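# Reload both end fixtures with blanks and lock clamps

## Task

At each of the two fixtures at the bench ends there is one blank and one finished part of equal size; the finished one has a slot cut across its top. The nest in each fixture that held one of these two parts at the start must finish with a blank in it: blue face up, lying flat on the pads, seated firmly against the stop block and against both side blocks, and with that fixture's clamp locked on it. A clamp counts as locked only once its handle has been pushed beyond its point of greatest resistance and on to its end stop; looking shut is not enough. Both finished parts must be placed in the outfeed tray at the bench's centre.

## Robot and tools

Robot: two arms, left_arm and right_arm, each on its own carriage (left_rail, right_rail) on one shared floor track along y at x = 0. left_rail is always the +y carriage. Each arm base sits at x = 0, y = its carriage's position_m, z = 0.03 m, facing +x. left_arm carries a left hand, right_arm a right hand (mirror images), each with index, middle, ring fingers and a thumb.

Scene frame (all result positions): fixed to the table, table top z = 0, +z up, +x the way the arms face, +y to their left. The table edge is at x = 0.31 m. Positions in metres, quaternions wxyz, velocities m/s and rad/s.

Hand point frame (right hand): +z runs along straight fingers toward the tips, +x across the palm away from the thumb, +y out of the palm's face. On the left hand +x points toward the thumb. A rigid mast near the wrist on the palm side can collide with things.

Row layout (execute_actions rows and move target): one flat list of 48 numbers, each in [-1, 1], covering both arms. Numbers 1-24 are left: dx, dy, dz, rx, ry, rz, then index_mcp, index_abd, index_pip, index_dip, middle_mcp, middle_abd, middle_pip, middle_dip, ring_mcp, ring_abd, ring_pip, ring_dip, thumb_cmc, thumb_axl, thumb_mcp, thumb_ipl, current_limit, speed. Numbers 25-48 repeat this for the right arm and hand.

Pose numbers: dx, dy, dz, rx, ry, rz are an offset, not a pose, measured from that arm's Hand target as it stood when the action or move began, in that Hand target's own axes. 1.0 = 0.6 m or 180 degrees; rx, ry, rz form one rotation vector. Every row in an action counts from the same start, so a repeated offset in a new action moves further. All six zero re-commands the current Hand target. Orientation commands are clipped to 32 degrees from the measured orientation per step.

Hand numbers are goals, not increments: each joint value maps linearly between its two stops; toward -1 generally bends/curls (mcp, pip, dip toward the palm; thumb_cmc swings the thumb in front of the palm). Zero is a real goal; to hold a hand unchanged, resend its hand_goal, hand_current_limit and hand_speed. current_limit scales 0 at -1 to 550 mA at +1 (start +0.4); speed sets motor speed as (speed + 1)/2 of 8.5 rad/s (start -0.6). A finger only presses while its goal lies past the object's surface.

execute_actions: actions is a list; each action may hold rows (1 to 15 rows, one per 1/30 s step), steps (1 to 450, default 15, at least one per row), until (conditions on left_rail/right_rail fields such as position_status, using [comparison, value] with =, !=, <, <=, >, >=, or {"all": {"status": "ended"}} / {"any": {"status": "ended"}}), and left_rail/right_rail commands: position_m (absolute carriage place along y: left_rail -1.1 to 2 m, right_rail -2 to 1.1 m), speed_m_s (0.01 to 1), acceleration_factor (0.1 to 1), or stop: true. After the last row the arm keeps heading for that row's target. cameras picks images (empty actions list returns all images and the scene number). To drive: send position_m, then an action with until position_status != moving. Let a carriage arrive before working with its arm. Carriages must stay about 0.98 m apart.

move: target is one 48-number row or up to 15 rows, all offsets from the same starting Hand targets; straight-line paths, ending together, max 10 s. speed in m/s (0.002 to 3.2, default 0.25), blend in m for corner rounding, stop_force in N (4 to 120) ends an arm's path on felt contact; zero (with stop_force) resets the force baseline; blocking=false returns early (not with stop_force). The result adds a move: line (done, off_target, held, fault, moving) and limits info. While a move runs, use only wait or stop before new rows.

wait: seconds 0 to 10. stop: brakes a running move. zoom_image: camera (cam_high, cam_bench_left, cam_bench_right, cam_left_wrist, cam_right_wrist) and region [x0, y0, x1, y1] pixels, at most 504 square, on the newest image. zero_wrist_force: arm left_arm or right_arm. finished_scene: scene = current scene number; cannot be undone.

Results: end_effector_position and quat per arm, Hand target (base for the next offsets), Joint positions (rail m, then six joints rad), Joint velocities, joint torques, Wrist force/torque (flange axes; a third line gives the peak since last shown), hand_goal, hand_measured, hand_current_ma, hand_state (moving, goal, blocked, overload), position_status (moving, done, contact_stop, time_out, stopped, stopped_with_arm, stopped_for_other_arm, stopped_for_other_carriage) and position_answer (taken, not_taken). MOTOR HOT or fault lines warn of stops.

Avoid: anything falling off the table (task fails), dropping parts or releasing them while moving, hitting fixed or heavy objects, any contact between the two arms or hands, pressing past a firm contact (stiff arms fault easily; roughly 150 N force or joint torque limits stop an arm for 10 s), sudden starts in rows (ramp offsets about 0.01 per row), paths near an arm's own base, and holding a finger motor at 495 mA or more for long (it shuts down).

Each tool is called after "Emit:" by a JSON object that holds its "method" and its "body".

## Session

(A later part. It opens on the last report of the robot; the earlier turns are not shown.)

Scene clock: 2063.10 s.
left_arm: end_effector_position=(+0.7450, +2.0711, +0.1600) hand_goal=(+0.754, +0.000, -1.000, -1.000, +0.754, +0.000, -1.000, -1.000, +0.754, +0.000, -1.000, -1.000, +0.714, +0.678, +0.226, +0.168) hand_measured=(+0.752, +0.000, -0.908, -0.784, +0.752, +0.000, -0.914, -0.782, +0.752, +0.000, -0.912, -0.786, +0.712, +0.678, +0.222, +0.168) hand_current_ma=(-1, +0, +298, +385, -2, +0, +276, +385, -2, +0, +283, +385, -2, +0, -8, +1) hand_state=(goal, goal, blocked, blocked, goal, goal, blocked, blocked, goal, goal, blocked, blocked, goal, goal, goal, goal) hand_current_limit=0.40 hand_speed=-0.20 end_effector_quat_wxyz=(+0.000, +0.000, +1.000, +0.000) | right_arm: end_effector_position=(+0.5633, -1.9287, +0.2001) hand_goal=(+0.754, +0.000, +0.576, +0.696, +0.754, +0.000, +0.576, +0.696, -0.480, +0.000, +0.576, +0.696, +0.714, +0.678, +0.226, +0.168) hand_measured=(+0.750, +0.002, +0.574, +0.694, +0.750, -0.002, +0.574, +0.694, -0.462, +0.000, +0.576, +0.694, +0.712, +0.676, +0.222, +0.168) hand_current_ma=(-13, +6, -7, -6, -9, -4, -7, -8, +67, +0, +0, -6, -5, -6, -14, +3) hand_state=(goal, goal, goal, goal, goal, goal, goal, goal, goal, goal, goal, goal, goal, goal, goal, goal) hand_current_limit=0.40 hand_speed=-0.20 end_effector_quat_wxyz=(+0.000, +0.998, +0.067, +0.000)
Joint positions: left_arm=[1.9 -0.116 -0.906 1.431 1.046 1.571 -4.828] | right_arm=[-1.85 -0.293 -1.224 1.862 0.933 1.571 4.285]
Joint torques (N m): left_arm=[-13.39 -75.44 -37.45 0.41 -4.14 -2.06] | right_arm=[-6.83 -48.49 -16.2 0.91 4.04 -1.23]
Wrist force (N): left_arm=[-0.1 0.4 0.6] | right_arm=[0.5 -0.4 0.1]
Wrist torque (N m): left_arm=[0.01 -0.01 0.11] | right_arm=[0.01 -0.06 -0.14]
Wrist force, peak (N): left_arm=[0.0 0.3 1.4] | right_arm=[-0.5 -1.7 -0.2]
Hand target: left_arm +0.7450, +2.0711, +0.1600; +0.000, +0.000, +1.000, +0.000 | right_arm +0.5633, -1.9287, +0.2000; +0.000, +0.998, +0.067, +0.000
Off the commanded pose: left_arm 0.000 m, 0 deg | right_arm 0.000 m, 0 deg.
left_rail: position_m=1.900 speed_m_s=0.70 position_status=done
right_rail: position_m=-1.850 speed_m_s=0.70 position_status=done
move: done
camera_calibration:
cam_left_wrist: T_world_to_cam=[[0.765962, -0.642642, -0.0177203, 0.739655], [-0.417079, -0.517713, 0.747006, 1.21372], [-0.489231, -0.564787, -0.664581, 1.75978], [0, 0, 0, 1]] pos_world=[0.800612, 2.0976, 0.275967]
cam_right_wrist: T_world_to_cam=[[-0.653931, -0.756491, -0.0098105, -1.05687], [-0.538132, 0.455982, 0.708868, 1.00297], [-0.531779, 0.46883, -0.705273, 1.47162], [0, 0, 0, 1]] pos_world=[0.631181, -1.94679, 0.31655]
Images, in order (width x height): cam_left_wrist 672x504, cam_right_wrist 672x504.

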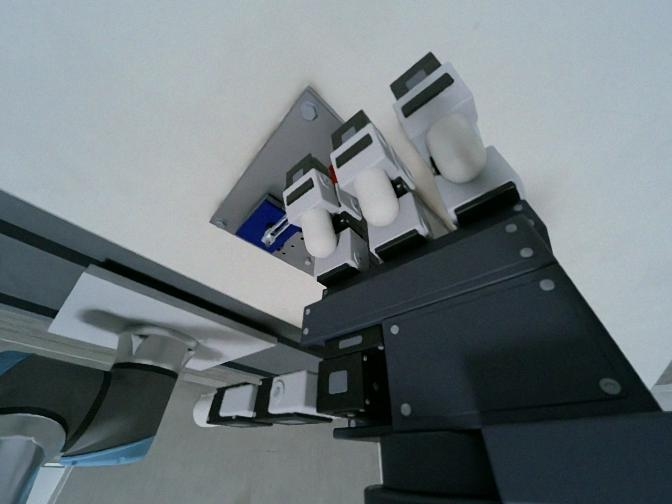

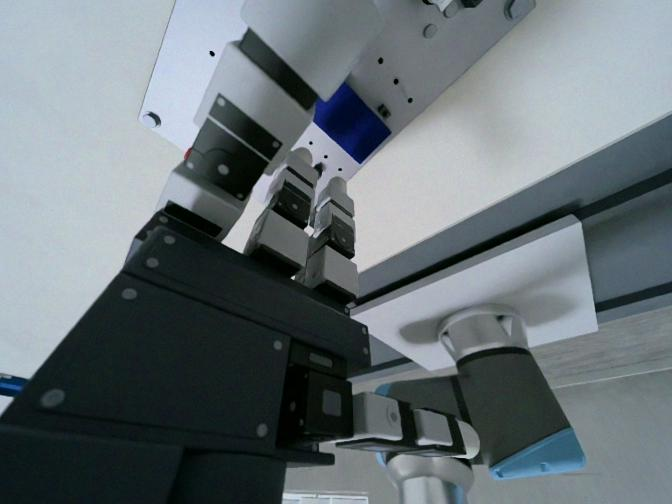

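Emit:
{"method": "move", "body": {"target": [0,0,0.07,0,0,0,0.754,0,-0.88,-0.74,0.754,0,-0.88,-0.74,0.754,0,-0.88,-0.74,0.714,0.678,0.226,0.168,0.6,-0.2,  0,0,0,0,0,0,0.754,0,0.576,0.696,0.754,0,0.576,0.696,-0.48,0,0.576,0.696,0.714,0.678,0.226,0.168,0.4,-0.2], "speed": 0.08, "cameras": []}}

Emit:
{"method": "move", "body": {"target": [0,0,0.065,0,0,0,0.754,0,-0.88,-0.74,0.754,0,-0.88,-0.74,0.754,0,-0.88,-0.74,0.714,0.678,0.226,0.168,0.6,-0.2,  0,0,0,0,0,0,0.754,0,0.576,0.696,0.754,0,0.576,0.696,-0.48,0,0.576,0.696,0.714,0.678,0.226,0.168,0.4,-0.2], "speed": 0.01, "stop_force": 20, "cameras": ["cam_left_wrist"]}}

Emit:
{"method": "zoom_image", "body": {"camera": "cam_left_wrist", "region": [200, 0, 500, 225]}}

Scene clock: 2083.47 s.
left_arm: end_effector_position=(+0.7450, +2.0711, +0.1181) hand_goal=(+0.754, +0.000, -0.880, -0.740, +0.754, +0.000, -0.880, -0.740, +0.754, +0.000, -0.880, -0.740, +0.714, +0.678, +0.226, +0.168) hand_measured=(+0.752, +0.000, -0.874, -0.738, +0.752, +0.000, -0.876, -0.738, +0.752, +0.000, -0.874, -0.738, +0.712, +0.678, +0.222, +0.168) hand_current_ma=(-1, +0, +7, +1, -2, +0, +6, +2, -2, +0, +7, +1, -2, +0, -8, +1) hand_state=(goal, goal, goal, goal, goal, goal, goal, goal, goal, goal, goal, goal, goal, goal, goal, goal) hand_current_limit=0.60 hand_speed=-0.20 end_effector_quat_wxyz=(+0.000, +0.000, +1.000, +0.000) | right_arm: end_effector_position=(+0.5633, -1.9288, +0.2000) hand_goal=(+0.754, +0.000, +0.576, +0.696, +0.754, +0.000, +0.576, +0.696, -0.480, +0.000, +0.576, +0.696, +0.714, +0.678, +0.226, +0.168) hand_measured=(+0.750, +0.002, +0.574, +0.694, +0.750, -0.002, +0.574, +0.694, -0.462, +0.000, +0.576, +0.694, +0.712, +0.676, +0.222, +0.168) hand_current_ma=(-13, +6, -7, -6, -9, -4, -7, -8, +67, +0, +0, -6, -5, -6, -14, +3) hand_state=(goal, goal, goal, goal, goal, goal, goal, goal, goal, goal, goal, goal, goal, goal, goal, goal) hand_current_limit=0.40 hand_speed=-0.20 end_effector_quat_wxyz=(+0.000, +0.998, +0.067, +0.000)
Joint positions: left_arm=[1.9 -0.116 -0.87 1.452 0.988 1.571 -4.828] | right_arm=[-1.85 -0.293 -1.224 1.862 0.933 1.571 4.285]
Joint torques (N m): left_arm=[-9.24 -74.44 -21.97 0.59 -2.48 -1.08] | right_arm=[-7.49 -48.38 -16.87 0.55 4.24 -1.65]
Wrist force (N): left_arm=[-0.1 0.2 0.6] | right_arm=[0.5 -0.3 -0.1]
Wrist torque (N m): left_arm=[0.00 0.01 0.12] | right_arm=[0.03 -0.05 -0.14]
Wrist force, peak (N): left_arm=[0.2 0.5 1.6] | right_arm=[0.6 -0.8 0.2]
Hand target: left_arm +0.7450, +2.0711, +0.1180; +0.000, +0.000, +1.000, +0.000 | right_arm +0.5633, -1.9288, +0.2000; +0.000, +0.998, +0.067, +0.000
Off the commanded pose: left_arm 0.000 m, 0 deg | right_arm 0.000 m, 0 deg.
left_rail: position_m=1.900 speed_m_s=0.70 position_status=done
right_rail: position_m=-1.850 speed_m_s=0.70 position_status=done
move: done
No camera images: "cameras" was empty.

Scene clock: 2086.30 s.
left_arm: end_effector_position=(+0.7450, +2.0711, +0.1023) hand_goal=(+0.754, +0.000, -0.880, -0.740, +0.754, +0.000, -0.880, -0.740, +0.754, +0.000, -0.880, -0.740, +0.714, +0.678, +0.226, +0.168) hand_measured=(+0.752, +0.014, -0.862, -0.738, +0.752, +0.000, -0.876, -0.738, +0.752, +0.000, -0.874, -0.738, +0.712, +0.678, +0.222, +0.168) hand_current_ma=(-2, +19, +37, +1, -2, +0, +6, +2, -2, +0, +7, +1, -2, +0, -8, +1) hand_state=(goal, goal, goal, goal, goal, goal, goal, goal, goal, goal, goal, goal, goal, goal, goal, goal) hand_current_limit=0.60 hand_speed=-0.20 end_effector_quat_wxyz=(+0.000, +0.000, +1.000, +0.000) | right_arm: end_effector_position=(+0.5633, -1.9288, +0.2000) hand_goal=(+0.754, +0.000, +0.576, +0.696, +0.754, +0.000, +0.576, +0.696, -0.480, +0.000, +0.576, +0.696, +0.714, +0.678, +0.226, +0.168) hand_measured=(+0.750, +0.002, +0.574, +0.694, +0.750, -0.002, +0.574, +0.694, -0.462, +0.000, +0.576, +0.694, +0.712, +0.676, +0.222, +0.168) hand_current_ma=(-13, +6, -7, -6, -9, -4, -7, -8, +67, +0, +0, -6, -5, -6, -14, +3) hand_state=(goal, goal, goal, goal, goal, goal, goal, goal, goal, goal, goal, goal, goal, goal, goal, goal) hand_current_limit=0.40 hand_speed=-0.20 end_effector_quat_wxyz=(+0.000, +0.998, +0.067, +0.000)
Joint positions: left_arm=[1.9 -0.116 -0.855 1.459 0.967 1.571 -4.828] | right_arm=[-1.85 -0.293 -1.224 1.862 0.933 1.571 4.285]
Joint torques (N m): left_arm=[-1.43 -99.91 -23.92 6.28 -2.23 1.28] | right_arm=[-8.48 -48.42 -16.84 0.6 4.02 -1.87]
Wrist force (N): left_arm=[-7.0 2.0 -17.4] | right_arm=[0.2 -0.5 0.2]
Wrist torque (N m): left_arm=[1.42 0.25 -0.40] | right_arm=[-0.02 -0.01 -0.18]
Wrist force, peak (N): left_arm=[-8.2 2.4 -27.6] | right_arm=[0.3 -0.8 -0.4]
Hand target: left_arm +0.7450, +2.0711, +0.1023; +0.000, +0.000, +1.000, +0.000 (not the last commanded pose) | right_arm +0.5633, -1.9288, +0.2000; +0.000, +0.998, +0.067, +0.000
Off the commanded pose: left_arm 0.023 m, 0 deg | right_arm 0.000 m, 0 deg.
left_rail: position_m=1.900 speed_m_s=0.70 position_status=done
right_rail: position_m=-1.850 speed_m_s=0.70 position_status=done
move: contact (left_arm)
camera_calibration:
cam_left_wrist: T_world_to_cam=[[0.765935, -0.642675, -0.0176714, 0.738712], [-0.417129, -0.517672, 0.747007, 1.25678], [-0.489231, -0.564788, -0.664581, 1.72144], [0, 0, 0, 1]] pos_world=[0.800612, 2.0976, 0.218266]
Images, in order (width x height): cam_left_wrist 672x504.

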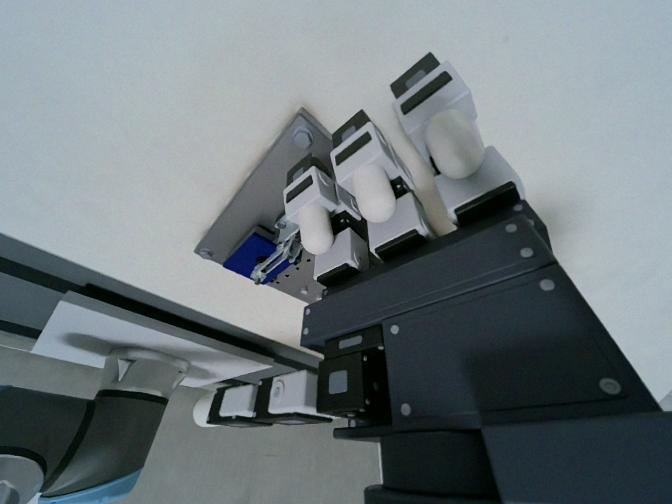

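Scaled by 1.680 from the camera's 672x504 image, which has a finer 960x720 frame.

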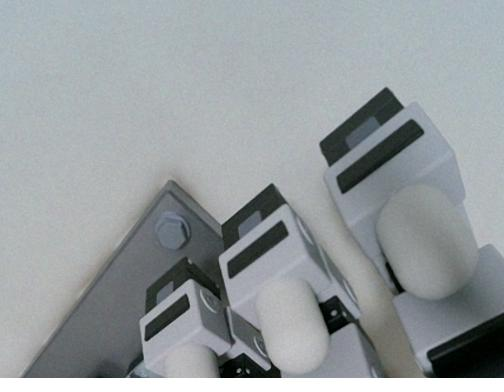

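Emit:
{"method": "move", "body": {"target": [0,0,0.04,0,0,0,0.754,0,-0.88,-0.74,0.754,0,-0.88,-0.74,0.754,0,-0.88,-0.74,0.714,0.678,0.226,0.168,0.8,-0.2,  0,0,0,0,0,0,0.754,0,0.576,0.696,0.754,0,0.576,0.696,-0.48,0,0.576,0.696,0.714,0.678,0.226,0.168,0.4,-0.2], "speed": 0.008, "stop_force": 30, "zero": false, "cameras": ["cam_left_wrist"]}}

Scene clock: 2096.37 s.
left_arm: end_effector_position=(+0.7451, +2.0711, +0.1019) hand_goal=(+0.754, +0.000, -0.880, -0.740, +0.754, +0.000, -0.880, -0.740, +0.754, +0.000, -0.880, -0.740, +0.714, +0.678, +0.226, +0.168) hand_measured=(+0.750, +0.018, -0.854, -0.738, +0.752, +0.000, -0.876, -0.738, +0.752, +0.000, -0.874, -0.738, +0.712, +0.678, +0.222, +0.168) hand_current_ma=(-4, +29, +58, +1, -2, +0, +6, +2, -2, +0, +7, +1, -2, +0, -8, +1) hand_state=(goal, goal, blocked, goal, goal, goal, goal, goal, goal, goal, goal, goal, goal, goal, goal, goal) hand_current_limit=0.80 hand_speed=-0.20 end_effector_quat_wxyz=(+0.000, +0.000, +1.000, +0.000) | right_arm: end_effector_position=(+0.5633, -1.9288, +0.2000) hand_goal=(+0.754, +0.000, +0.576, +0.696, +0.754, +0.000, +0.576, +0.696, -0.480, +0.000, +0.576, +0.696, +0.714, +0.678, +0.226, +0.168) hand_measured=(+0.750, +0.002, +0.574, +0.694, +0.750, -0.002, +0.574, +0.694, -0.462, +0.000, +0.576, +0.694, +0.712, +0.676, +0.222, +0.168) hand_current_ma=(-13, +6, -7, -6, -9, -4, -7, -8, +67, +0, +0, -6, -5, -6, -14, +3) hand_state=(goal, goal, goal, goal, goal, goal, goal, goal, goal, goal, goal, goal, goal, goal, goal, goal) hand_current_limit=0.40 hand_speed=-0.20 end_effector_quat_wxyz=(+0.000, +0.998, +0.067, +0.000)
Joint positions: left_arm=[1.9 -0.116 -0.855 1.459 0.967 1.571 -4.828] | right_arm=[-1.85 -0.293 -1.224 1.862 0.933 1.571 4.285]
Joint torques (N m): left_arm=[0.74 -84.77 -17.45 5.29 -2.5 0.65] | right_arm=[-7.76 -48.51 -16.79 0.77 4.15 -1.6]
Wrist force (N): left_arm=[-10.6 2.5 -30.1] | right_arm=[-0.2 -0.2 -0.4]
Wrist torque (N m): left_arm=[2.36 0.45 -0.65] | right_arm=[0.07 0.04 -0.20]
Wrist force, peak (N): left_arm=[-10.2 3.2 -37.8] | right_arm=[0.7 -0.7 -0.1]
Hand target: left_arm +0.7451, +2.0711, +0.1019; +0.000, +0.000, +1.000, +0.000 (not the last commanded pose) | right_arm +0.5633, -1.9288, +0.2000; +0.000, +0.998, +0.067, +0.000
Off the commanded pose: left_arm 0.024 m, 0 deg | right_arm 0.000 m, 0 deg.
left_rail: position_m=1.900 speed_m_s=0.70 position_status=done
right_rail: position_m=-1.850 speed_m_s=0.70 position_status=done
move: contact (left_arm)
camera_calibration:
cam_left_wrist: T_world_to_cam=[[0.765943, -0.642669, -0.0175648, 0.738586], [-0.417205, -0.517647, 0.746981, 1.25713], [-0.489154, -0.564817, -0.664613, 1.72123], [0, 0, 0, 1]] pos_world=[0.800712, 2.0976, 0.217866]
Images, in order (width x height): cam_left_wrist 672x504.

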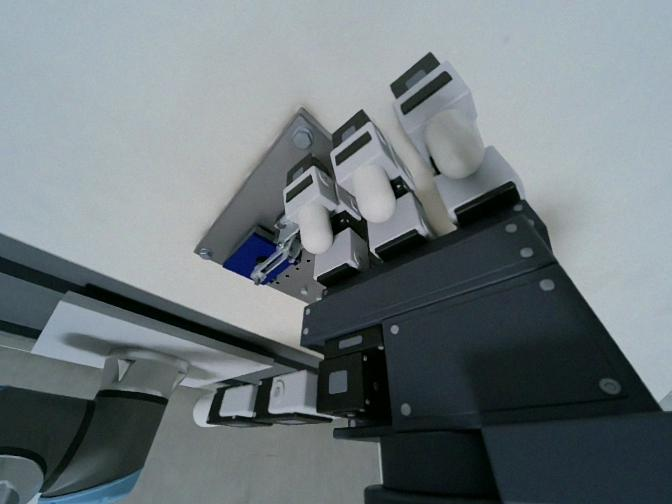

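Emit:
{"method": "move", "body": {"target": [0,0,0.04,0,0,0,0.754,0,-0.88,-0.74,0.754,0,-0.88,-0.74,0.754,0,-0.88,-0.74,0.714,0.678,0.226,0.168,0.8,-0.2,  0,0,0,0,0,0,0.754,0,0.576,0.696,0.754,0,0.576,0.696,-0.48,0,0.576,0.696,0.714,0.678,0.226,0.168,0.4,-0.2], "speed": 0.006, "stop_force": 55, "zero": false, "cameras": ["cam_left_wrist"]}}

Scene clock: 2117.93 s.
left_arm: end_effector_position=(+0.7451, +2.0711, +0.1011) hand_goal=(+0.754, +0.000, -0.880, -0.740, +0.754, +0.000, -0.880, -0.740, +0.754, +0.000, -0.880, -0.740, +0.714, +0.678, +0.226, +0.168) hand_measured=(+0.748, +0.024, -0.836, -0.738, +0.752, +0.000, -0.876, -0.738, +0.752, +0.000, -0.874, -0.738, +0.712, +0.678, +0.222, +0.168) hand_current_ma=(-8, +41, +112, +1, -2, +0, +6, +2, -2, +0, +7, +1, -2, +0, -8, +1) hand_state=(goal, blocked, blocked, goal, goal, goal, goal, goal, goal, goal, goal, goal, goal, goal, goal, goal) hand_current_limit=0.80 hand_speed=-0.20 end_effector_quat_wxyz=(+0.000, +0.000, +1.000, +0.000) | right_arm: end_effector_position=(+0.5633, -1.9288, +0.2000) hand_goal=(+0.754, +0.000, +0.576, +0.696, +0.754, +0.000, +0.576, +0.696, -0.480, +0.000, +0.576, +0.696, +0.714, +0.678, +0.226, +0.168) hand_measured=(+0.750, +0.002, +0.574, +0.694, +0.750, -0.002, +0.574, +0.694, -0.462, +0.000, +0.576, +0.694, +0.712, +0.676, +0.222, +0.168) hand_current_ma=(-13, +6, -7, -6, -9, -4, -7, -8, +67, +0, +0, -6, -5, -6, -14, +3) hand_state=(goal, goal, goal, goal, goal, goal, goal, goal, goal, goal, goal, goal, goal, goal, goal, goal) hand_current_limit=0.40 hand_speed=-0.20 end_effector_quat_wxyz=(+0.000, +0.998, +0.067, +0.000)
Joint positions: left_arm=[1.9 -0.116 -0.854 1.459 0.965 1.571 -4.828] | right_arm=[-1.85 -0.293 -1.224 1.862 0.933 1.571 4.285]
Joint torques (N m): left_arm=[0.47 -68.16 -8.76 2.96 -1.8 1.31] | right_arm=[-7.15 -48.54 -16.74 0.58 4.36 -1.6]
Wrist force (N): left_arm=[-14.4 3.9 -53.1] | right_arm=[0.3 -0.2 -0.2]
Wrist torque (N m): left_arm=[4.23 0.92 -0.91] | right_arm=[0.06 -0.02 -0.15]
Wrist force, peak (N): left_arm=[-14.4 4.3 -60.9] | right_arm=[0.4 -1.0 -0.3]
Hand target: left_arm +0.7451, +2.0711, +0.1011; +0.000, +0.000, +1.000, +0.000 (not the last commanded pose) | right_arm +0.5633, -1.9288, +0.2000; +0.000, +0.998, +0.067, +0.000
Off the commanded pose: left_arm 0.023 m, 0 deg | right_arm 0.000 m, 0 deg.
left_rail: position_m=1.900 speed_m_s=0.70 position_status=done
right_rail: position_m=-1.850 speed_m_s=0.70 position_status=done
move: contact (left_arm)
camera_calibration:
cam_left_wrist: T_world_to_cam=[[0.765951, -0.642663, -0.0174557, 0.738467], [-0.41732, -0.517665, 0.746905, 1.25775], [-0.489044, -0.564808, -0.664701, 1.72062], [0, 0, 0, 1]] pos_world=[0.800712, 2.0975, 0.217165]
Images, in order (width x height): cam_left_wrist 672x504.

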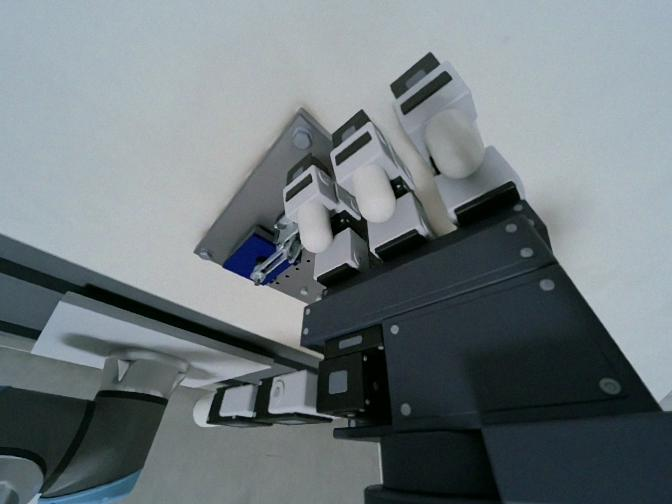

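Emit:
{"method": "move", "body": {"target": [0,0,-0.1,0,0,0,0.754,0,-0.88,-0.74,0.754,0,-0.88,-0.74,0.754,0,-0.88,-0.74,0.714,0.678,0.226,0.168,0.4,-0.2,  0,0,0.0833,0,0,0,0.754,0,0.576,0.696,0.754,0,0.576,0.696,-0.48,0,0.576,0.696,0.714,0.678,0.226,0.168,0.4,-0.2], "speed": 0.08, "cameras": ["cam_right_wrist"]}}

Emit:
{"method": "zoom_image", "body": {"camera": "cam_right_wrist", "region": [200, 0, 500, 225]}}

Scene clock: 2134.50 s.
left_arm: end_effector_position=(+0.7451, +2.0711, +0.1610) hand_goal=(+0.754, +0.000, -0.880, -0.740, +0.754, +0.000, -0.880, -0.740, +0.754, +0.000, -0.880, -0.740, +0.714, +0.678, +0.226, +0.168) hand_measured=(+0.752, +0.004, -0.872, -0.738, +0.752, +0.000, -0.876, -0.738, +0.752, +0.000, -0.874, -0.738, +0.712, +0.678, +0.222, +0.168) hand_current_ma=(-1, +3, +10, +1, -2, +0, +6, +2, -2, +0, +7, +1, -2, +0, -8, +1) hand_state=(goal, goal, goal, goal, goal, goal, goal, goal, goal, goal, goal, goal, goal, goal, goal, goal) hand_current_limit=0.40 hand_speed=-0.20 end_effector_quat_wxyz=(+0.000, +0.000, +1.000, +0.000) | right_arm: end_effector_position=(+0.5633, -1.9288, +0.1501) hand_goal=(+0.754, +0.000, +0.576, +0.696, +0.754, +0.000, +0.576, +0.696, -0.480, +0.000, +0.576, +0.696, +0.714, +0.678, +0.226, +0.168) hand_measured=(+0.750, +0.002, +0.574, +0.694, +0.750, -0.002, +0.574, +0.694, -0.462, +0.000, +0.576, +0.694, +0.712, +0.676, +0.222, +0.168) hand_current_ma=(-13, +6, -7, -6, -9, -4, -7, -8, +67, +0, +0, -6, -5, -6, -14, +3) hand_state=(goal, goal, goal, goal, goal, goal, goal, goal, goal, goal, goal, goal, goal, goal, goal, goal) hand_current_limit=0.40 hand_speed=-0.20 end_effector_quat_wxyz=(+0.000, +0.998, +0.067, +0.000)
Joint positions: left_arm=[1.9 -0.116 -0.907 1.43 1.047 1.571 -4.828] | right_arm=[-1.85 -0.293 -1.17 1.894 0.847 1.571 4.285]
Joint torques (N m): left_arm=[10.5 -107.67 -37.11 7.7 -2.29 0.95] | right_arm=[-6.89 -51.03 -14.61 0.24 2.36 -1.08]
Wrist force (N): left_arm=[-0.1 0.5 0.9] | right_arm=[0.0 -0.3 -0.5]
Wrist torque (N m): left_arm=[0.00 0.00 0.12] | right_arm=[0.05 0.00 -0.16]
Wrist force, peak (N): left_arm=[-14.3 4.1 -53.8] | right_arm=[0.1 -0.5 -1.2]
Hand target: left_arm +0.7451, +2.0711, +0.1611; +0.000, +0.000, +1.000, +0.000 | right_arm +0.5633, -1.9288, +0.1500; +0.000, +0.998, +0.067, +0.000
Off the commanded pose: left_arm 0.000 m, 0 deg | right_arm 0.000 m, 0 deg.
left_rail: position_m=1.900 speed_m_s=0.70 position_status=done
right_rail: position_m=-1.850 speed_m_s=0.70 position_status=done
move: done
camera_calibration:
cam_right_wrist: T_world_to_cam=[[-0.653965, -0.75646, -0.00985661, -1.05727], [-0.53816, 0.456007, 0.70883, 1.03849], [-0.531707, 0.468855, -0.70531, 1.43637], [0, 0, 0, 1]] pos_world=[0.631181, -1.94679, 0.266551]
Images, in order (width x height): cam_right_wrist 672x504.

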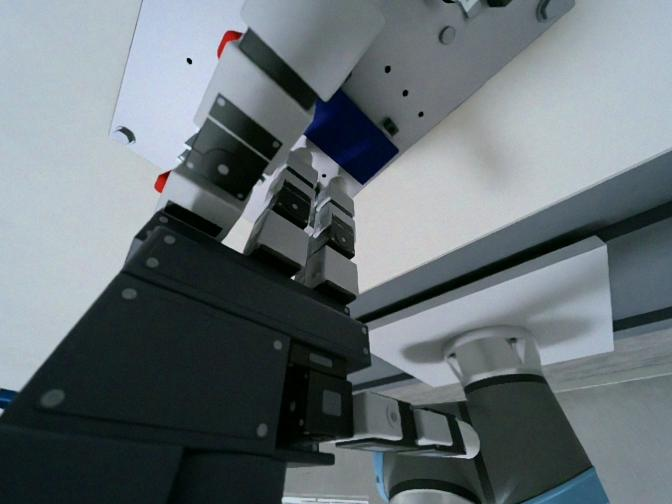

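Scaled by 1.680 from the camera's 672x504 image, which has a finer 960x720 frame.

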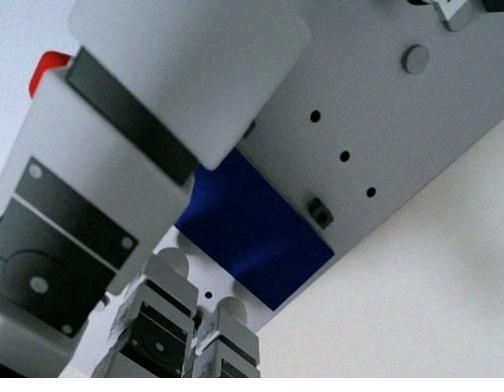

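Emit:
{"method": "move", "body": {"target": [0,0,0,0,0,0,0.754,0,-0.88,-0.74,0.754,0,-0.88,-0.74,0.754,0,-0.88,-0.74,0.714,0.678,0.226,0.168,0.4,-0.2,  0,0,0.0333,0,0,0,0.754,0,0.576,0.696,0.754,0,0.576,0.696,-0.48,0,0.576,0.696,0.714,0.678,0.226,0.168,0.4,-0.2], "speed": 0.01, "stop_force": 5, "cameras": ["cam_right_wrist"]}}

Scene clock: 2148.23 s.
left_arm: end_effector_position=(+0.7451, +2.0711, +0.1611) hand_goal=(+0.754, +0.000, -0.880, -0.740, +0.754, +0.000, -0.880, -0.740, +0.754, +0.000, -0.880, -0.740, +0.714, +0.678, +0.226, +0.168) hand_measured=(+0.752, +0.004, -0.872, -0.738, +0.752, +0.000, -0.876, -0.738, +0.752, +0.000, -0.874, -0.738, +0.712, +0.678, +0.222, +0.168) hand_current_ma=(-1, +3, +10, +1, -2, +0, +6, +2, -2, +0, +7, +1, -2, +0, -8, +1) hand_state=(goal, goal, goal, goal, goal, goal, goal, goal, goal, goal, goal, goal, goal, goal, goal, goal) hand_current_limit=0.40 hand_speed=-0.20 end_effector_quat_wxyz=(+0.000, +0.000, +1.000, +0.000) | right_arm: end_effector_position=(+0.5633, -1.9288, +0.1381) hand_goal=(+0.754, +0.000, +0.576, +0.696, +0.754, +0.000, +0.576, +0.696, -0.480, +0.000, +0.576, +0.696, +0.714, +0.678, +0.226, +0.168) hand_measured=(+0.750, +0.002, +0.574, +0.694, +0.750, -0.002, +0.574, +0.694, -0.498, +0.000, +0.576, +0.694, +0.712, +0.676, +0.222, +0.168) hand_current_ma=(-13, +6, -7, -6, -9, -4, -7, -8, -65, +0, +0, -6, -5, -6, -14, +3) hand_state=(goal, goal, goal, goal, goal, goal, goal, goal, goal, goal, goal, goal, goal, goal, goal, goal) hand_current_limit=0.40 hand_speed=-0.20 end_effector_quat_wxyz=(+0.000, +0.998, +0.067, +0.000)
Joint positions: left_arm=[1.9 -0.116 -0.907 1.43 1.047 1.571 -4.828] | right_arm=[-1.85 -0.293 -1.157 1.9 0.827 1.571 4.285]
Joint torques (N m): left_arm=[12.55 -103.7 -37.56 7.9 4.2 -1.29] | right_arm=[7.62 -72.21 -34.51 8.12 2.17 1.51]
Wrist force (N): left_arm=[0.0 0.5 1.0] | right_arm=[-0.4 -0.1 -1.3]
Wrist torque (N m): left_arm=[-0.01 0.00 0.12] | right_arm=[0.02 0.11 -0.14]
Wrist force, peak (N): left_arm=[-0.1 0.8 1.2] | right_arm=[-0.2 -2.2 -6.6]
Hand target: left_arm +0.7451, +2.0711, +0.1611; +0.000, +0.000, +1.000, +0.000 | right_arm +0.5633, -1.9288, +0.1381; +0.000, +0.998, +0.067, +0.000 (not the last commanded pose)
Off the commanded pose: left_arm 0.000 m, 0 deg | right_arm 0.008 m, 0 deg.
left_rail: position_m=1.900 speed_m_s=0.70 position_status=done
right_rail: position_m=-1.850 speed_m_s=0.70 position_status=done
move: contact (right_arm)
camera_calibration:
cam_right_wrist: T_world_to_cam=[[-0.653965, -0.75646, -0.00985661, -1.05739], [-0.53816, 0.456007, 0.70883, 1.04692], [-0.531707, 0.468855, -0.70531, 1.42797], [0, 0, 0, 1]] pos_world=[0.631181, -1.94679, 0.254651]
Images, in order (width x height): cam_right_wrist 672x504.

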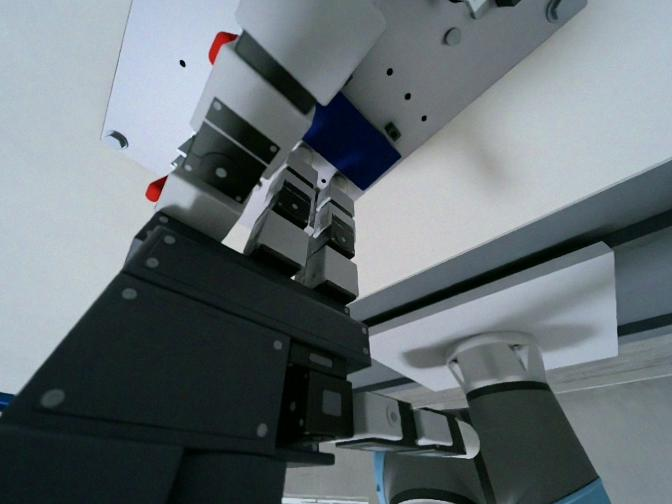

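Emit:
{"method": "move", "body": {"target": [[0,0,0,0,0,0,0.754,0,-0.88,-0.74,0.754,0,-0.88,-0.74,0.754,0,-0.88,-0.74,0.714,0.678,0.226,0.168,0.4,-0.2,  0,0,-0.01,0,0,0,0.754,0,0.576,0.696,0.754,0,0.576,0.696,-0.48,0,0.576,0.696,0.714,0.678,0.226,0.168,0.4,-0.4],[0,0,0,0,0,0,0.754,0,-0.88,-0.74,0.754,0,-0.88,-0.74,0.754,0,-0.88,-0.74,0.714,0.678,0.226,0.168,0.4,-0.2,  0,0,-0.01,0,0,0,0.754,0,0.576,0.696,0.754,0,0.576,0.696,-0.98,0,0.576,0.696,0.714,0.678,0.226,0.168,0.4,-0.4]], "speed": 0.03, "cameras": []}}

Emit:
{"method": "move", "body": {"target": [0,0,0,0,0,0,0.754,0,-0.88,-0.74,0.754,0,-0.88,-0.74,0.754,0,-0.88,-0.74,0.714,0.678,0.226,0.168,0.4,-0.2,  0,0,0.0217,0,0,0,0.754,0,0.576,0.696,0.754,0,0.576,0.696,-0.98,0,0.576,0.696,0.714,0.678,0.226,0.168,0.4,-0.4], "speed": 0.01, "stop_force": 4, "cameras": ["cam_right_wrist"]}}

Emit:
{"method": "zoom_image", "body": {"camera": "cam_right_wrist", "region": [200, 0, 500, 225]}}

Scene clock: 2175.17 s.
left_arm: end_effector_position=(+0.7451, +2.0711, +0.1611) hand_goal=(+0.754, +0.000, -0.880, -0.740, +0.754, +0.000, -0.880, -0.740, +0.754, +0.000, -0.880, -0.740, +0.714, +0.678, +0.226, +0.168) hand_measured=(+0.752, +0.004, -0.872, -0.738, +0.752, +0.000, -0.876, -0.738, +0.752, +0.000, -0.874, -0.738, +0.712, +0.678, +0.222, +0.168) hand_current_ma=(-1, +3, +10, +1, -2, +0, +6, +2, -2, +0, +7, +1, -2, +0, -8, +1) hand_state=(goal, goal, goal, goal, goal, goal, goal, goal, goal, goal, goal, goal, goal, goal, goal, goal) hand_current_limit=0.40 hand_speed=-0.20 end_effector_quat_wxyz=(+0.000, +0.000, +1.000, +0.000) | right_arm: end_effector_position=(+0.5633, -1.9288, +0.1441) hand_goal=(+0.754, +0.000, +0.576, +0.696, +0.754, +0.000, +0.576, +0.696, -0.980, +0.000, +0.576, +0.696, +0.714, +0.678, +0.226, +0.168) hand_measured=(+0.750, +0.002, +0.574, +0.694, +0.750, -0.002, +0.574, +0.694, -0.960, +0.000, +0.576, +0.694, +0.712, +0.676, +0.222, +0.168) hand_current_ma=(-13, +6, -7, -6, -9, -4, -7, -8, +75, +0, +1, -6, -5, -6, -14, +3) hand_state=(goal, goal, goal, goal, goal, goal, goal, goal, blocked, goal, goal, goal, goal, goal, goal, goal) hand_current_limit=0.40 hand_speed=-0.40 end_effector_quat_wxyz=(+0.000, +0.998, +0.067, +0.000)
Joint positions: left_arm=[1.9 -0.116 -0.907 1.43 1.047 1.571 -4.828] | right_arm=[-1.85 -0.293 -1.164 1.897 0.837 1.571 4.285]
Joint torques (N m): left_arm=[12.6 -107.37 -36.07 7.39 4.24 -1.25] | right_arm=[7.47 -72.41 -35.48 8.35 2.4 1.43]
Wrist force (N): left_arm=[0.2 0.4 0.9] | right_arm=[0.3 -0.2 0.3]
Wrist torque (N m): left_arm=[-0.01 -0.04 0.14] | right_arm=[-0.01 -0.04 -0.13]
Wrist force, peak (N): left_arm=[0.2 0.5 1.4] | right_arm=[-0.3 -0.2 -2.9]
Hand target: left_arm +0.7451, +2.0711, +0.1611; +0.000, +0.000, +1.000, +0.000 | right_arm +0.5633, -1.9288, +0.1441; +0.000, +0.998, +0.067, +0.000
Off the commanded pose: left_arm 0.000 m, 0 deg | right_arm 0.000 m, 0 deg.
left_rail: position_m=1.900 speed_m_s=0.70 position_status=done
right_rail: position_m=-1.850 speed_m_s=0.70 position_status=done
move: done
No camera images: "cameras" was empty.

Scene clock: 2177.23 s.
left_arm: end_effector_position=(+0.7451, +2.0711, +0.1611) hand_goal=(+0.754, +0.000, -0.880, -0.740, +0.754, +0.000, -0.880, -0.740, +0.754, +0.000, -0.880, -0.740, +0.714, +0.678, +0.226, +0.168) hand_measured=(+0.752, +0.004, -0.872, -0.738, +0.752, +0.000, -0.876, -0.738, +0.752, +0.000, -0.874, -0.738, +0.712, +0.678, +0.222, +0.168) hand_current_ma=(-1, +3, +10, +1, -2, +0, +6, +2, -2, +0, +7, +1, -2, +0, -8, +1) hand_state=(goal, goal, goal, goal, goal, goal, goal, goal, goal, goal, goal, goal, goal, goal, goal, goal) hand_current_limit=0.40 hand_speed=-0.20 end_effector_quat_wxyz=(+0.000, +0.000, +1.000, +0.000) | right_arm: end_effector_position=(+0.5633, -1.9288, +0.1368) hand_goal=(+0.754, +0.000, +0.576, +0.696, +0.754, +0.000, +0.576, +0.696, -0.980, +0.000, +0.576, +0.696, +0.714, +0.678, +0.226, +0.168) hand_measured=(+0.750, +0.002, +0.574, +0.694, +0.750, -0.002, +0.574, +0.694, -0.960, +0.000, +0.576, +0.694, +0.712, +0.676, +0.222, +0.168) hand_current_ma=(-13, +5, -7, -6, -9, -4, -7, -8, +75, +0, +1, -6, -5, -6, -14, +3) hand_state=(goal, goal, goal, goal, goal, goal, goal, goal, blocked, goal, goal, goal, goal, goal, goal, goal) hand_current_limit=0.40 hand_speed=-0.40 end_effector_quat_wxyz=(+0.000, +0.998, +0.067, +0.000)
Joint positions: left_arm=[1.9 -0.116 -0.907 1.43 1.047 1.571 -4.828] | right_arm=[-1.85 -0.293 -1.155 1.901 0.825 1.571 4.285]
Joint torques (N m): left_arm=[12.8 -106.35 -37.04 7.63 4.16 -1.34] | right_arm=[6.82 -72.75 -34.03 8.13 2.39 1.16]
Wrist force (N): left_arm=[-0.2 0.8 0.8] | right_arm=[0.6 -0.4 -4.3]
Wrist torque (N m): left_arm=[0.04 0.01 0.10] | right_arm=[0.28 -0.02 -0.11]
Wrist force, peak (N): left_arm=[0.0 0.6 1.3] | right_arm=[-0.1 -0.8 -12.4]
Hand target: left_arm +0.7451, +2.0711, +0.1611; +0.000, +0.000, +1.000, +0.000 | right_arm +0.5633, -1.9288, +0.1368; +0.000, +0.998, +0.067, +0.000 (not the last commanded pose)
Off the commanded pose: left_arm 0.000 m, 0 deg | right_arm 0.006 m, 0 deg.
left_rail: position_m=1.900 speed_m_s=0.70 position_status=done
right_rail: position_m=-1.850 speed_m_s=0.70 position_status=done
move: contact (right_arm)
camera_calibration:
cam_right_wrist: T_world_to_cam=[[-0.653965, -0.75646, -0.00985661, -1.0574], [-0.53816, 0.456007, 0.70883, 1.04785], [-0.531707, 0.468855, -0.70531, 1.42706], [0, 0, 0, 1]] pos_world=[0.631181, -1.94679, 0.253351]
Images, in order (width x height): cam_right_wrist 672x504.

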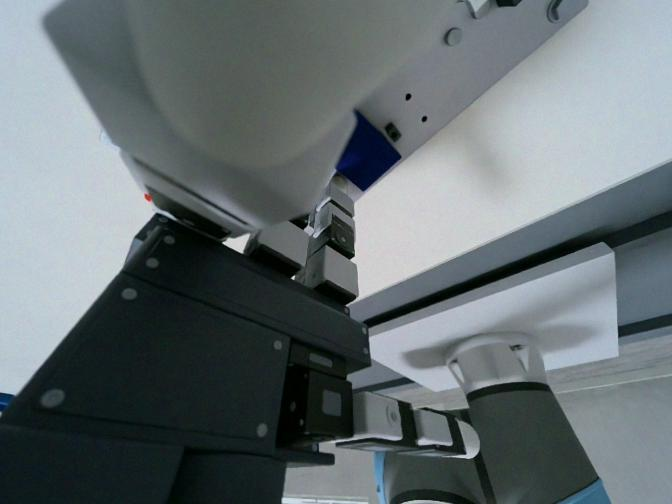

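Scaled by 1.680 from the camera's 672x504 image, which has a finer 960x720 frame.

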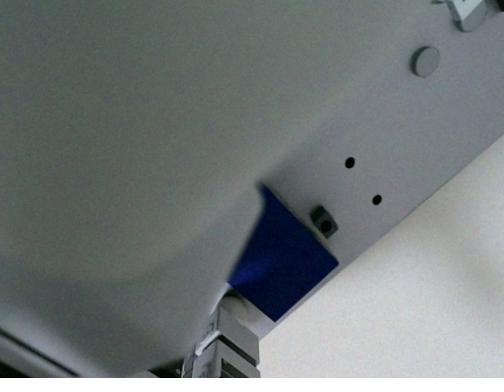

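Emit:
{"method": "move", "body": {"target": [0,0,0,0,0,0,0.754,0,-0.88,-0.74,0.754,0,-0.88,-0.74,0.754,0,-0.88,-0.74,0.714,0.678,0.226,0.168,0.4,-0.2,  0,0,-0.0025,0,0,0,0.754,0,0.576,0.696,0.754,0,0.576,0.696,-0.98,0,0.576,0.696,0.714,0.678,0.226,0.168,0.4,-0.4], "speed": 0.02, "cameras": []}}

Emit:
{"method": "move", "body": {"target": [0,0,0,0,0,0,0.754,0,-0.88,-0.74,0.754,0,-0.88,-0.74,0.754,0,-0.88,-0.74,0.714,0.678,0.226,0.168,0.4,-0.2,  0,0.045,0,0,0,0,0.754,0,0.576,0.696,0.754,0,0.576,0.696,-0.98,0,0.576,0.696,0.714,0.678,0.226,0.168,0.4,-0.4], "speed": 0.01, "stop_force": 6, "cameras": ["cam_right_wrist"]}}

Emit:
{"method": "zoom_image", "body": {"camera": "cam_right_wrist", "region": [300, 60, 450, 210]}}

Scene clock: 2203.60 s.
left_arm: end_effector_position=(+0.7451, +2.0711, +0.1611) hand_goal=(+0.754, +0.000, -0.880, -0.740, +0.754, +0.000, -0.880, -0.740, +0.754, +0.000, -0.880, -0.740, +0.714, +0.678, +0.226, +0.168) hand_measured=(+0.752, +0.004, -0.872, -0.738, +0.752, +0.000, -0.876, -0.738, +0.752, +0.000, -0.874, -0.738, +0.712, +0.678, +0.222, +0.168) hand_current_ma=(-1, +3, +10, +1, -2, +0, +6, +2, -2, +0, +7, +1, -2, +0, -8, +1) hand_state=(goal, goal, goal, goal, goal, goal, goal, goal, goal, goal, goal, goal, goal, goal, goal, goal) hand_current_limit=0.40 hand_speed=-0.20 end_effector_quat_wxyz=(+0.000, +0.000, +1.000, +0.000) | right_arm: end_effector_position=(+0.5633, -1.9288, +0.1383) hand_goal=(+0.754, +0.000, +0.576, +0.696, +0.754, +0.000, +0.576, +0.696, -0.980, +0.000, +0.576, +0.696, +0.714, +0.678, +0.226, +0.168) hand_measured=(+0.750, +0.002, +0.574, +0.694, +0.750, -0.002, +0.574, +0.694, -0.960, +0.000, +0.576, +0.694, +0.712, +0.676, +0.222, +0.168) hand_current_ma=(-13, +5, -7, -6, -9, -4, -7, -8, +75, +0, +1, -6, -5, -6, -14, +3) hand_state=(goal, goal, goal, goal, goal, goal, goal, goal, blocked, goal, goal, goal, goal, goal, goal, goal) hand_current_limit=0.40 hand_speed=-0.40 end_effector_quat_wxyz=(+0.000, +0.998, +0.067, +0.000)
Joint positions: left_arm=[1.9 -0.116 -0.907 1.43 1.047 1.571 -4.828] | right_arm=[-1.85 -0.293 -1.157 1.9 0.828 1.571 4.285]
Joint torques (N m): left_arm=[10.94 -104.12 -35.02 7.31 4.27 -1.18] | right_arm=[5.5 -73.24 -35.18 8.99 2.21 1.22]
Wrist force (N): left_arm=[0.2 0.5 1.1] | right_arm=[0.4 -0.7 0.1]
Wrist torque (N m): left_arm=[-0.03 -0.02 0.14] | right_arm=[-0.05 -0.05 -0.13]
Wrist force, peak (N): left_arm=[0.1 0.8 1.1] | right_arm=[0.6 -0.7 -4.6]
Hand target: left_arm +0.7451, +2.0711, +0.1611; +0.000, +0.000, +1.000, +0.000 | right_arm +0.5633, -1.9288, +0.1383; +0.000, +0.998, +0.067, +0.000
Off the commanded pose: left_arm 0.000 m, 0 deg | right_arm 0.000 m, 0 deg.
left_rail: position_m=1.900 speed_m_s=0.70 position_status=done
right_rail: position_m=-1.850 speed_m_s=0.70 position_status=done
move: done
No camera images: "cameras" was empty.

Scene clock: 2207.40 s.
left_arm: end_effector_position=(+0.7451, +2.0711, +0.1611) hand_goal=(+0.754, +0.000, -0.880, -0.740, +0.754, +0.000, -0.880, -0.740, +0.754, +0.000, -0.880, -0.740, +0.714, +0.678, +0.226, +0.168) hand_measured=(+0.752, +0.004, -0.872, -0.738, +0.752, +0.000, -0.876, -0.738, +0.752, +0.000, -0.874, -0.738, +0.712, +0.678, +0.222, +0.168) hand_current_ma=(-1, +3, +10, +1, -2, +0, +6, +2, -2, +0, +7, +1, -2, +0, -8, +1) hand_state=(goal, goal, goal, goal, goal, goal, goal, goal, goal, goal, goal, goal, goal, goal, goal, goal) hand_current_limit=0.40 hand_speed=-0.20 end_effector_quat_wxyz=(+0.000, +0.000, +1.000, +0.000) | right_arm: end_effector_position=(+0.5666, -1.9536, +0.1383) hand_goal=(+0.754, +0.000, +0.576, +0.696, +0.754, +0.000, +0.576, +0.696, -0.980, +0.000, +0.576, +0.696, +0.714, +0.678, +0.226, +0.168) hand_measured=(+0.818, -0.002, +0.606, +0.710, +0.808, -0.004, +0.608, +0.712, -0.960, +0.000, +0.576, +0.694, +0.712, +0.676, +0.222, +0.168) hand_current_ma=(+277, -2, +105, +42, +225, -9, +118, +54, +75, +0, +1, -6, -5, -6, -14, +3) hand_state=(blocked, goal, blocked, goal, blocked, goal, blocked, goal, blocked, goal, goal, goal, goal, goal, goal, goal) hand_current_limit=0.40 hand_speed=-0.40 end_effector_quat_wxyz=(+0.000, +0.998, +0.067, +0.000)
Joint positions: left_arm=[1.9 -0.116 -0.907 1.43 1.047 1.571 -4.828] | right_arm=[-1.85 -0.334 -1.152 1.893 0.83 1.571 4.244]
Joint torques (N m): left_arm=[11.63 -102.57 -37.65 7.68 4.04 -1.08] | right_arm=[8.4 -72.17 -14.08 1.6 3.6 2.19]
Wrist force (N): left_arm=[-0.1 0.6 0.8] | right_arm=[0.1 -4.8 -4.0]
Wrist torque (N m): left_arm=[0.03 -0.01 0.11] | right_arm=[0.89 0.02 0.09]
Wrist force, peak (N): left_arm=[-0.1 0.7 1.3] | right_arm=[0.4 -6.8 -5.3]
Hand target: left_arm +0.7451, +2.0711, +0.1611; +0.000, +0.000, +1.000, +0.000 | right_arm +0.5666, -1.9536, +0.1383; +0.000, +0.998, +0.067, +0.000 (not the last commanded pose)
Off the commanded pose: left_arm 0.000 m, 0 deg | right_arm 0.002 m, 0 deg.
left_rail: position_m=1.900 speed_m_s=0.70 position_status=done
right_rail: position_m=-1.850 speed_m_s=0.70 position_status=done
move: contact (right_arm)
camera_calibration:
cam_right_wrist: T_world_to_cam=[[-0.653931, -0.756491, -0.0098105, -1.07408], [-0.538132, 0.455982, 0.708868, 1.05979], [-0.531779, 0.46883, -0.705273, 1.44148], [0, 0, 0, 1]] pos_world=[0.634481, -1.97159, 0.25485]
Images, in order (width x height): cam_right_wrist 672x504.

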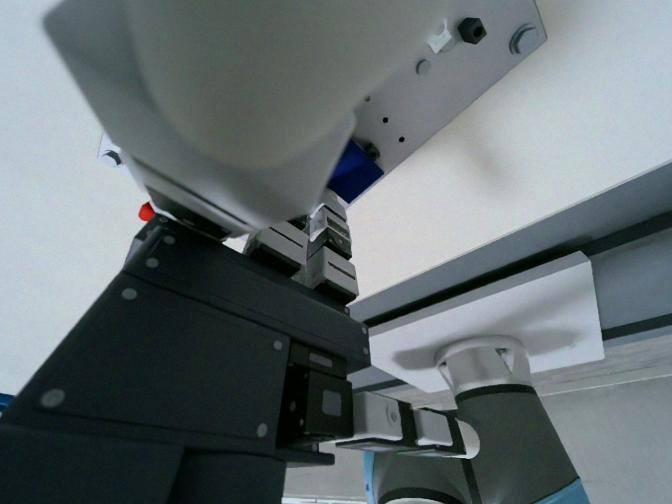

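Scaled by 3.360 from the camera's 672x504 image, which has a finer 960x720 frame.

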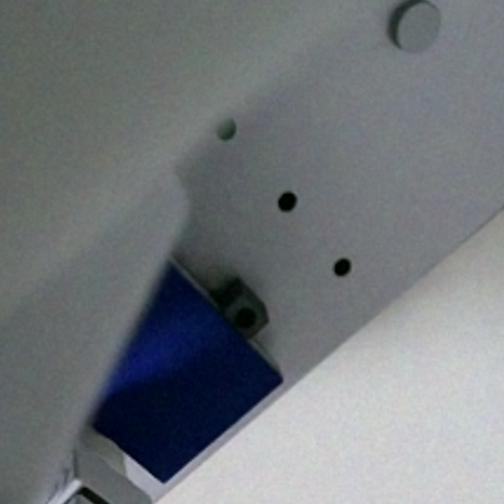

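Emit:
{"method": "move", "body": {"target": [[0,0,0,0,0,0,0.754,0,-0.88,-0.74,0.754,0,-0.88,-0.74,0.754,0,-0.88,-0.74,0.714,0.678,0.226,0.168,0.4,-0.2,  0,-0.0333,0,0,0,0,0.754,0,0.576,0.696,0.754,0,0.576,0.696,-0.98,0,0.576,0.696,0.714,0.678,0.226,0.168,0.4,-0.2],[0,0,0,0,0,0,0.754,0,-0.88,-0.74,0.754,0,-0.88,-0.74,0.754,0,-0.88,-0.74,0.714,0.678,0.226,0.168,0.4,-0.2,  0,-0.0333,-0.2028,0,0,0,0.754,0,0.576,0.696,0.754,0,-0.88,-0.74,0.754,0,-0.88,-0.74,0.714,0.678,0.226,0.168,0.4,-0.2],[0,0,0,0,0,0,0.754,0,-0.88,-0.74,0.754,0,-0.88,-0.74,0.754,0,-0.88,-0.74,0.714,0.678,0.226,0.168,0.4,-0.2,  0.0231,-0.115,-0.2028,0,0,-0.5,0.754,0,0.576,0.696,0.754,0,-0.88,-0.74,0.754,0,-0.88,-0.74,0.714,0.678,0.226,0.168,0.4,-0.2]], "speed": [0.03,0.12,0.25], "cameras": ["cam_right_wrist","cam_bench_right"]}}

Emit:
{"method": "zoom_image", "body": {"camera": "cam_bench_right", "region": [250, 230, 450, 380]}}

Scene clock: 2255.77 s.
left_arm: end_effector_position=(+0.7451, +2.0711, +0.1611) hand_goal=(+0.754, +0.000, -0.880, -0.740, +0.754, +0.000, -0.880, -0.740, +0.754, +0.000, -0.880, -0.740, +0.714, +0.678, +0.226, +0.168) hand_measured=(+0.752, +0.004, -0.872, -0.738, +0.752, +0.000, -0.876, -0.738, +0.752, +0.000, -0.874, -0.738, +0.712, +0.678, +0.222, +0.168) hand_current_ma=(-1, +3, +10, +1, -2, +0, +6, +2, -2, +0, +7, +1, -2, +0, -8, +1) hand_state=(goal, goal, goal, goal, goal, goal, goal, goal, goal, goal, goal, goal, goal, goal, goal, goal) hand_current_limit=0.40 hand_speed=-0.20 end_effector_quat_wxyz=(+0.000, +0.000, +1.000, +0.000) | right_arm: end_effector_position=(+0.5711, -1.8833, +0.2600) hand_goal=(+0.754, +0.000, +0.576, +0.696, +0.754, +0.000, -0.880, -0.740, +0.754, +0.000, -0.880, -0.740, +0.714, +0.678, +0.226, +0.168) hand_measured=(+0.756, -0.002, +0.578, +0.698, +0.756, -0.002, -0.874, -0.738, +0.752, +0.000, -0.874, -0.738, +0.712, +0.676, +0.222, +0.168) hand_current_ma=(+3, -2, +5, +6, +2, -6, +17, +7, -4, +0, +17, +7, -5, -6, -14, +3) hand_state=(goal, goal, goal, goal, goal, goal, goal, goal, goal, goal, goal, goal, goal, goal, goal, goal) hand_current_limit=0.40 hand_speed=-0.20 end_effector_quat_wxyz=(+0.000, +0.658, +0.753, +0.000)
Joint positions: left_arm=[1.9 -0.116 -0.907 1.43 1.047 1.571 -4.828] | right_arm=[-1.85 -0.414 -1.421 1.994 0.998 1.571 2.594]
Joint torques (N m): left_arm=[13.99 -102.26 -36.54 7.54 4.21 -1.3] | right_arm=[-13 -54.08 -18.41 0.32 -3.57 -3.07]
Wrist force (N): left_arm=[0.0 0.4 1.1] | right_arm=[0.3 -0.7 -0.3]
Wrist torque (N m): left_arm=[-0.03 0.00 0.12] | right_arm=[-0.06 -0.03 0.17]
Wrist force, peak (N): left_arm=[0.0 0.9 1.4] | right_arm=[0.6 -5.5 -4.6]
Hand target: left_arm +0.7451, +2.0711, +0.1611; +0.000, +0.000, +1.000, +0.000 | right_arm +0.5711, -1.8833, +0.2600; +0.000, +0.658, +0.753, +0.000
Off the commanded pose: left_arm 0.000 m, 0 deg | right_arm 0.000 m, 0 deg.
left_rail: position_m=1.900 speed_m_s=0.70 position_status=done
right_rail: position_m=-1.850 speed_m_s=0.70 position_status=done
move: done
camera_calibration:
cam_right_wrist: T_world_to_cam=[[0.756462, -0.653965, -0.00974974, -1.62925], [-0.456119, -0.538174, 0.708749, -0.97515], [-0.468744, -0.531695, -0.705393, -0.423453], [0, 0, 0, 1]] pos_world=[0.58919, -1.81542, 0.376551]
Images, in order (width x height): cam_bench_right 672x504, cam_right_wrist 672x504.

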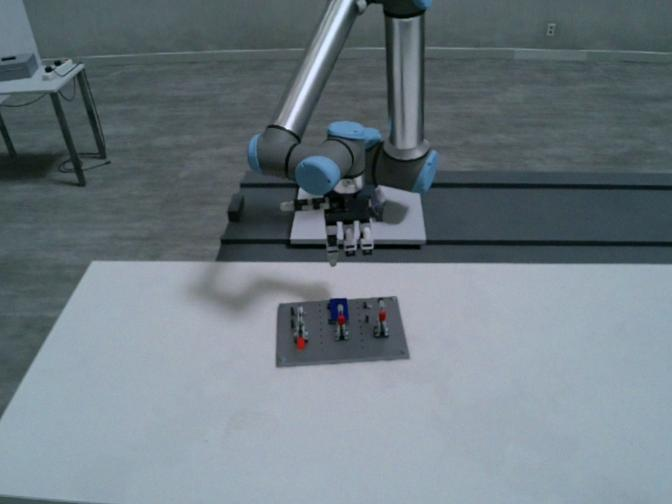

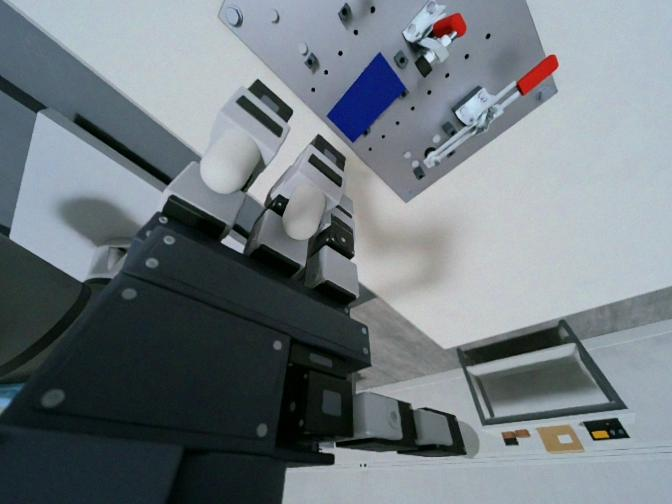

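Scaled by 2.520 from the camera's 672x504 image, which has a finer 960x720 frame.

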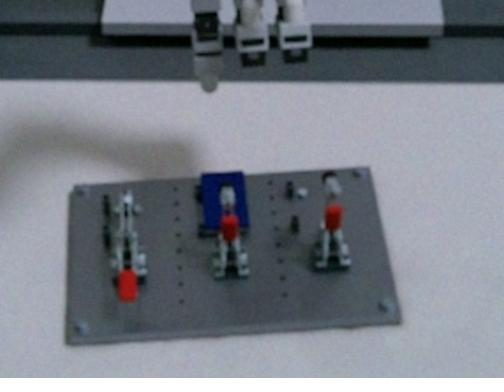

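Emit:
{"method": "zoom_image", "body": {"camera": "cam_right_wrist", "region": [310, 0, 470, 150]}}

Emit:
{"method": "zoom_image", "body": {"camera": "cam_right_wrist", "region": [400, 0, 570, 180]}}

Scaled by 3.150 from the camera's 672x504 image, which has a finer 960x720 frame.

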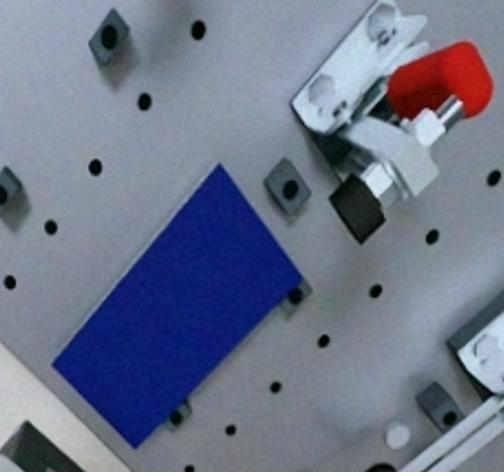

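Scaled by 2.800 from the camera's 672x504 image, which has a finer 960x720 frame.

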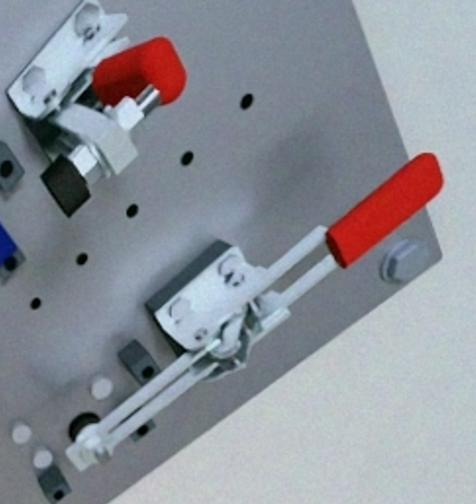

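Emit:
{"method": "move", "body": {"target": [[0,0,0,0,0,0,0.754,0,-0.88,-0.74,0.754,0,-0.88,-0.74,0.754,0,-0.88,-0.74,0.714,0.678,0.226,0.168,0.4,-0.2,  0.0217,-0.007,0,0,0,0,0.754,0,0.576,0.696,0.754,0,-0.88,-0.74,0.754,0,-0.88,-0.74,0.714,0.678,0.226,0.168,0.4,-0.2],[0,0,0,0,0,0,0.754,0,-0.88,-0.74,0.754,0,-0.88,-0.74,0.754,0,-0.88,-0.74,0.714,0.678,0.226,0.168,0.4,-0.2,  0.0217,-0.007,0.2025,0,0,0,0.754,0,0.576,0.696,0.754,0,-0.88,-0.74,0.754,0,-0.88,-0.74,0.714,0.678,0.226,0.168,0.4,-0.2]], "speed": 0.1, "cameras": ["cam_right_wrist"]}}

Emit:
{"method": "zoom_image", "body": {"camera": "cam_right_wrist", "region": [280, 60, 440, 220]}}

Scene clock: 2302.47 s.
left_arm: end_effector_position=(+0.7451, +2.0711, +0.1611) hand_goal=(+0.754, +0.000, -0.880, -0.740, +0.754, +0.000, -0.880, -0.740, +0.754, +0.000, -0.880, -0.740, +0.714, +0.678, +0.226, +0.168) hand_measured=(+0.752, +0.004, -0.872, -0.738, +0.752, +0.000, -0.876, -0.738, +0.752, +0.000, -0.874, -0.738, +0.712, +0.678, +0.222, +0.168) hand_current_ma=(-1, +3, +10, +1, -2, +0, +6, +2, -2, +0, +7, +1, -2, +0, -8, +1) hand_state=(goal, goal, goal, goal, goal, goal, goal, goal, goal, goal, goal, goal, goal, goal, goal, goal) hand_current_limit=0.40 hand_speed=-0.20 end_effector_quat_wxyz=(+0.000, +0.000, +1.000, +0.000) | right_arm: end_effector_position=(+0.5652, -1.8710, +0.1386) hand_goal=(+0.754, +0.000, +0.576, +0.696, +0.754, +0.000, -0.880, -0.740, +0.754, +0.000, -0.880, -0.740, +0.714, +0.678, +0.226, +0.168) hand_measured=(+0.756, -0.002, +0.578, +0.698, +0.756, -0.002, -0.874, -0.738, +0.752, +0.000, -0.874, -0.738, +0.712, +0.676, +0.222, +0.168) hand_current_ma=(+3, -2, +5, +6, +2, -6, +17, +7, -4, +0, +17, +7, -5, -6, -14, +3) hand_state=(goal, goal, goal, goal, goal, goal, goal, goal, goal, goal, goal, goal, goal, goal, goal, goal) hand_current_limit=0.40 hand_speed=-0.20 end_effector_quat_wxyz=(+0.000, +0.658, +0.753, +0.000)
Joint positions: left_arm=[1.9 -0.116 -0.907 1.43 1.047 1.571 -4.828] | right_arm=[-1.85 -0.394 -1.288 2.098 0.761 1.571 2.614]
Joint torques (N m): left_arm=[13.85 -99.89 -37.78 6.99 4.04 -0.64] | right_arm=[10.45 -39.65 -12.36 0.91 1.07 2.27]
Wrist force (N): left_arm=[0.0 0.5 0.6] | right_arm=[-0.1 -0.3 0.2]
Wrist torque (N m): left_arm=[0.03 -0.02 0.12] | right_arm=[-0.05 0.02 -0.18]
Wrist force, peak (N): left_arm=[-0.2 0.6 1.3] | right_arm=[0.5 -0.7 -1.0]
Hand target: left_arm +0.7451, +2.0711, +0.1611; +0.000, +0.000, +1.000, +0.000 | right_arm +0.5652, -1.8710, +0.1385; +0.000, +0.658, +0.753, +0.000
Off the commanded pose: left_arm 0.000 m, 0 deg | right_arm 0.000 m, 0 deg.
left_rail: position_m=1.900 speed_m_s=0.70 position_status=done
right_rail: position_m=-1.850 speed_m_s=0.70 position_status=done
move: done
camera_calibration:
cam_right_wrist: T_world_to_cam=[[0.756462, -0.653965, -0.00974974, -1.61793], [-0.456119, -0.538174, 0.708749, -0.88518], [-0.468744, -0.531695, -0.705393, -0.505313], [0, 0, 0, 1]] pos_world=[0.58329, -1.80312, 0.255151]
Images, in order (width x height): cam_right_wrist 672x504.

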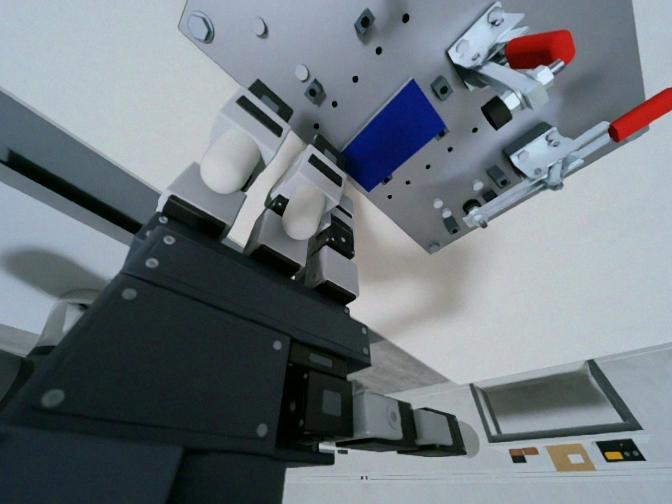

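Scaled by 3.150 from the camera's 672x504 image, which has a finer 960x720 frame.

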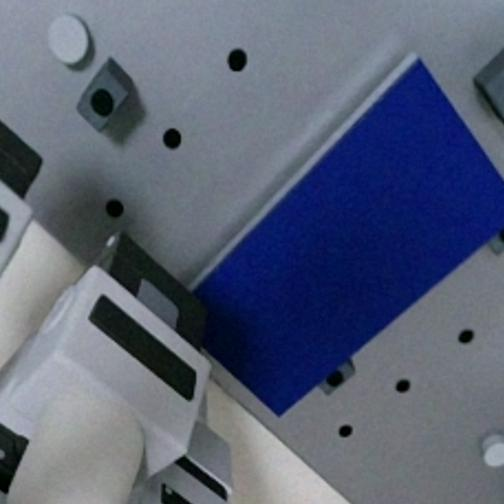

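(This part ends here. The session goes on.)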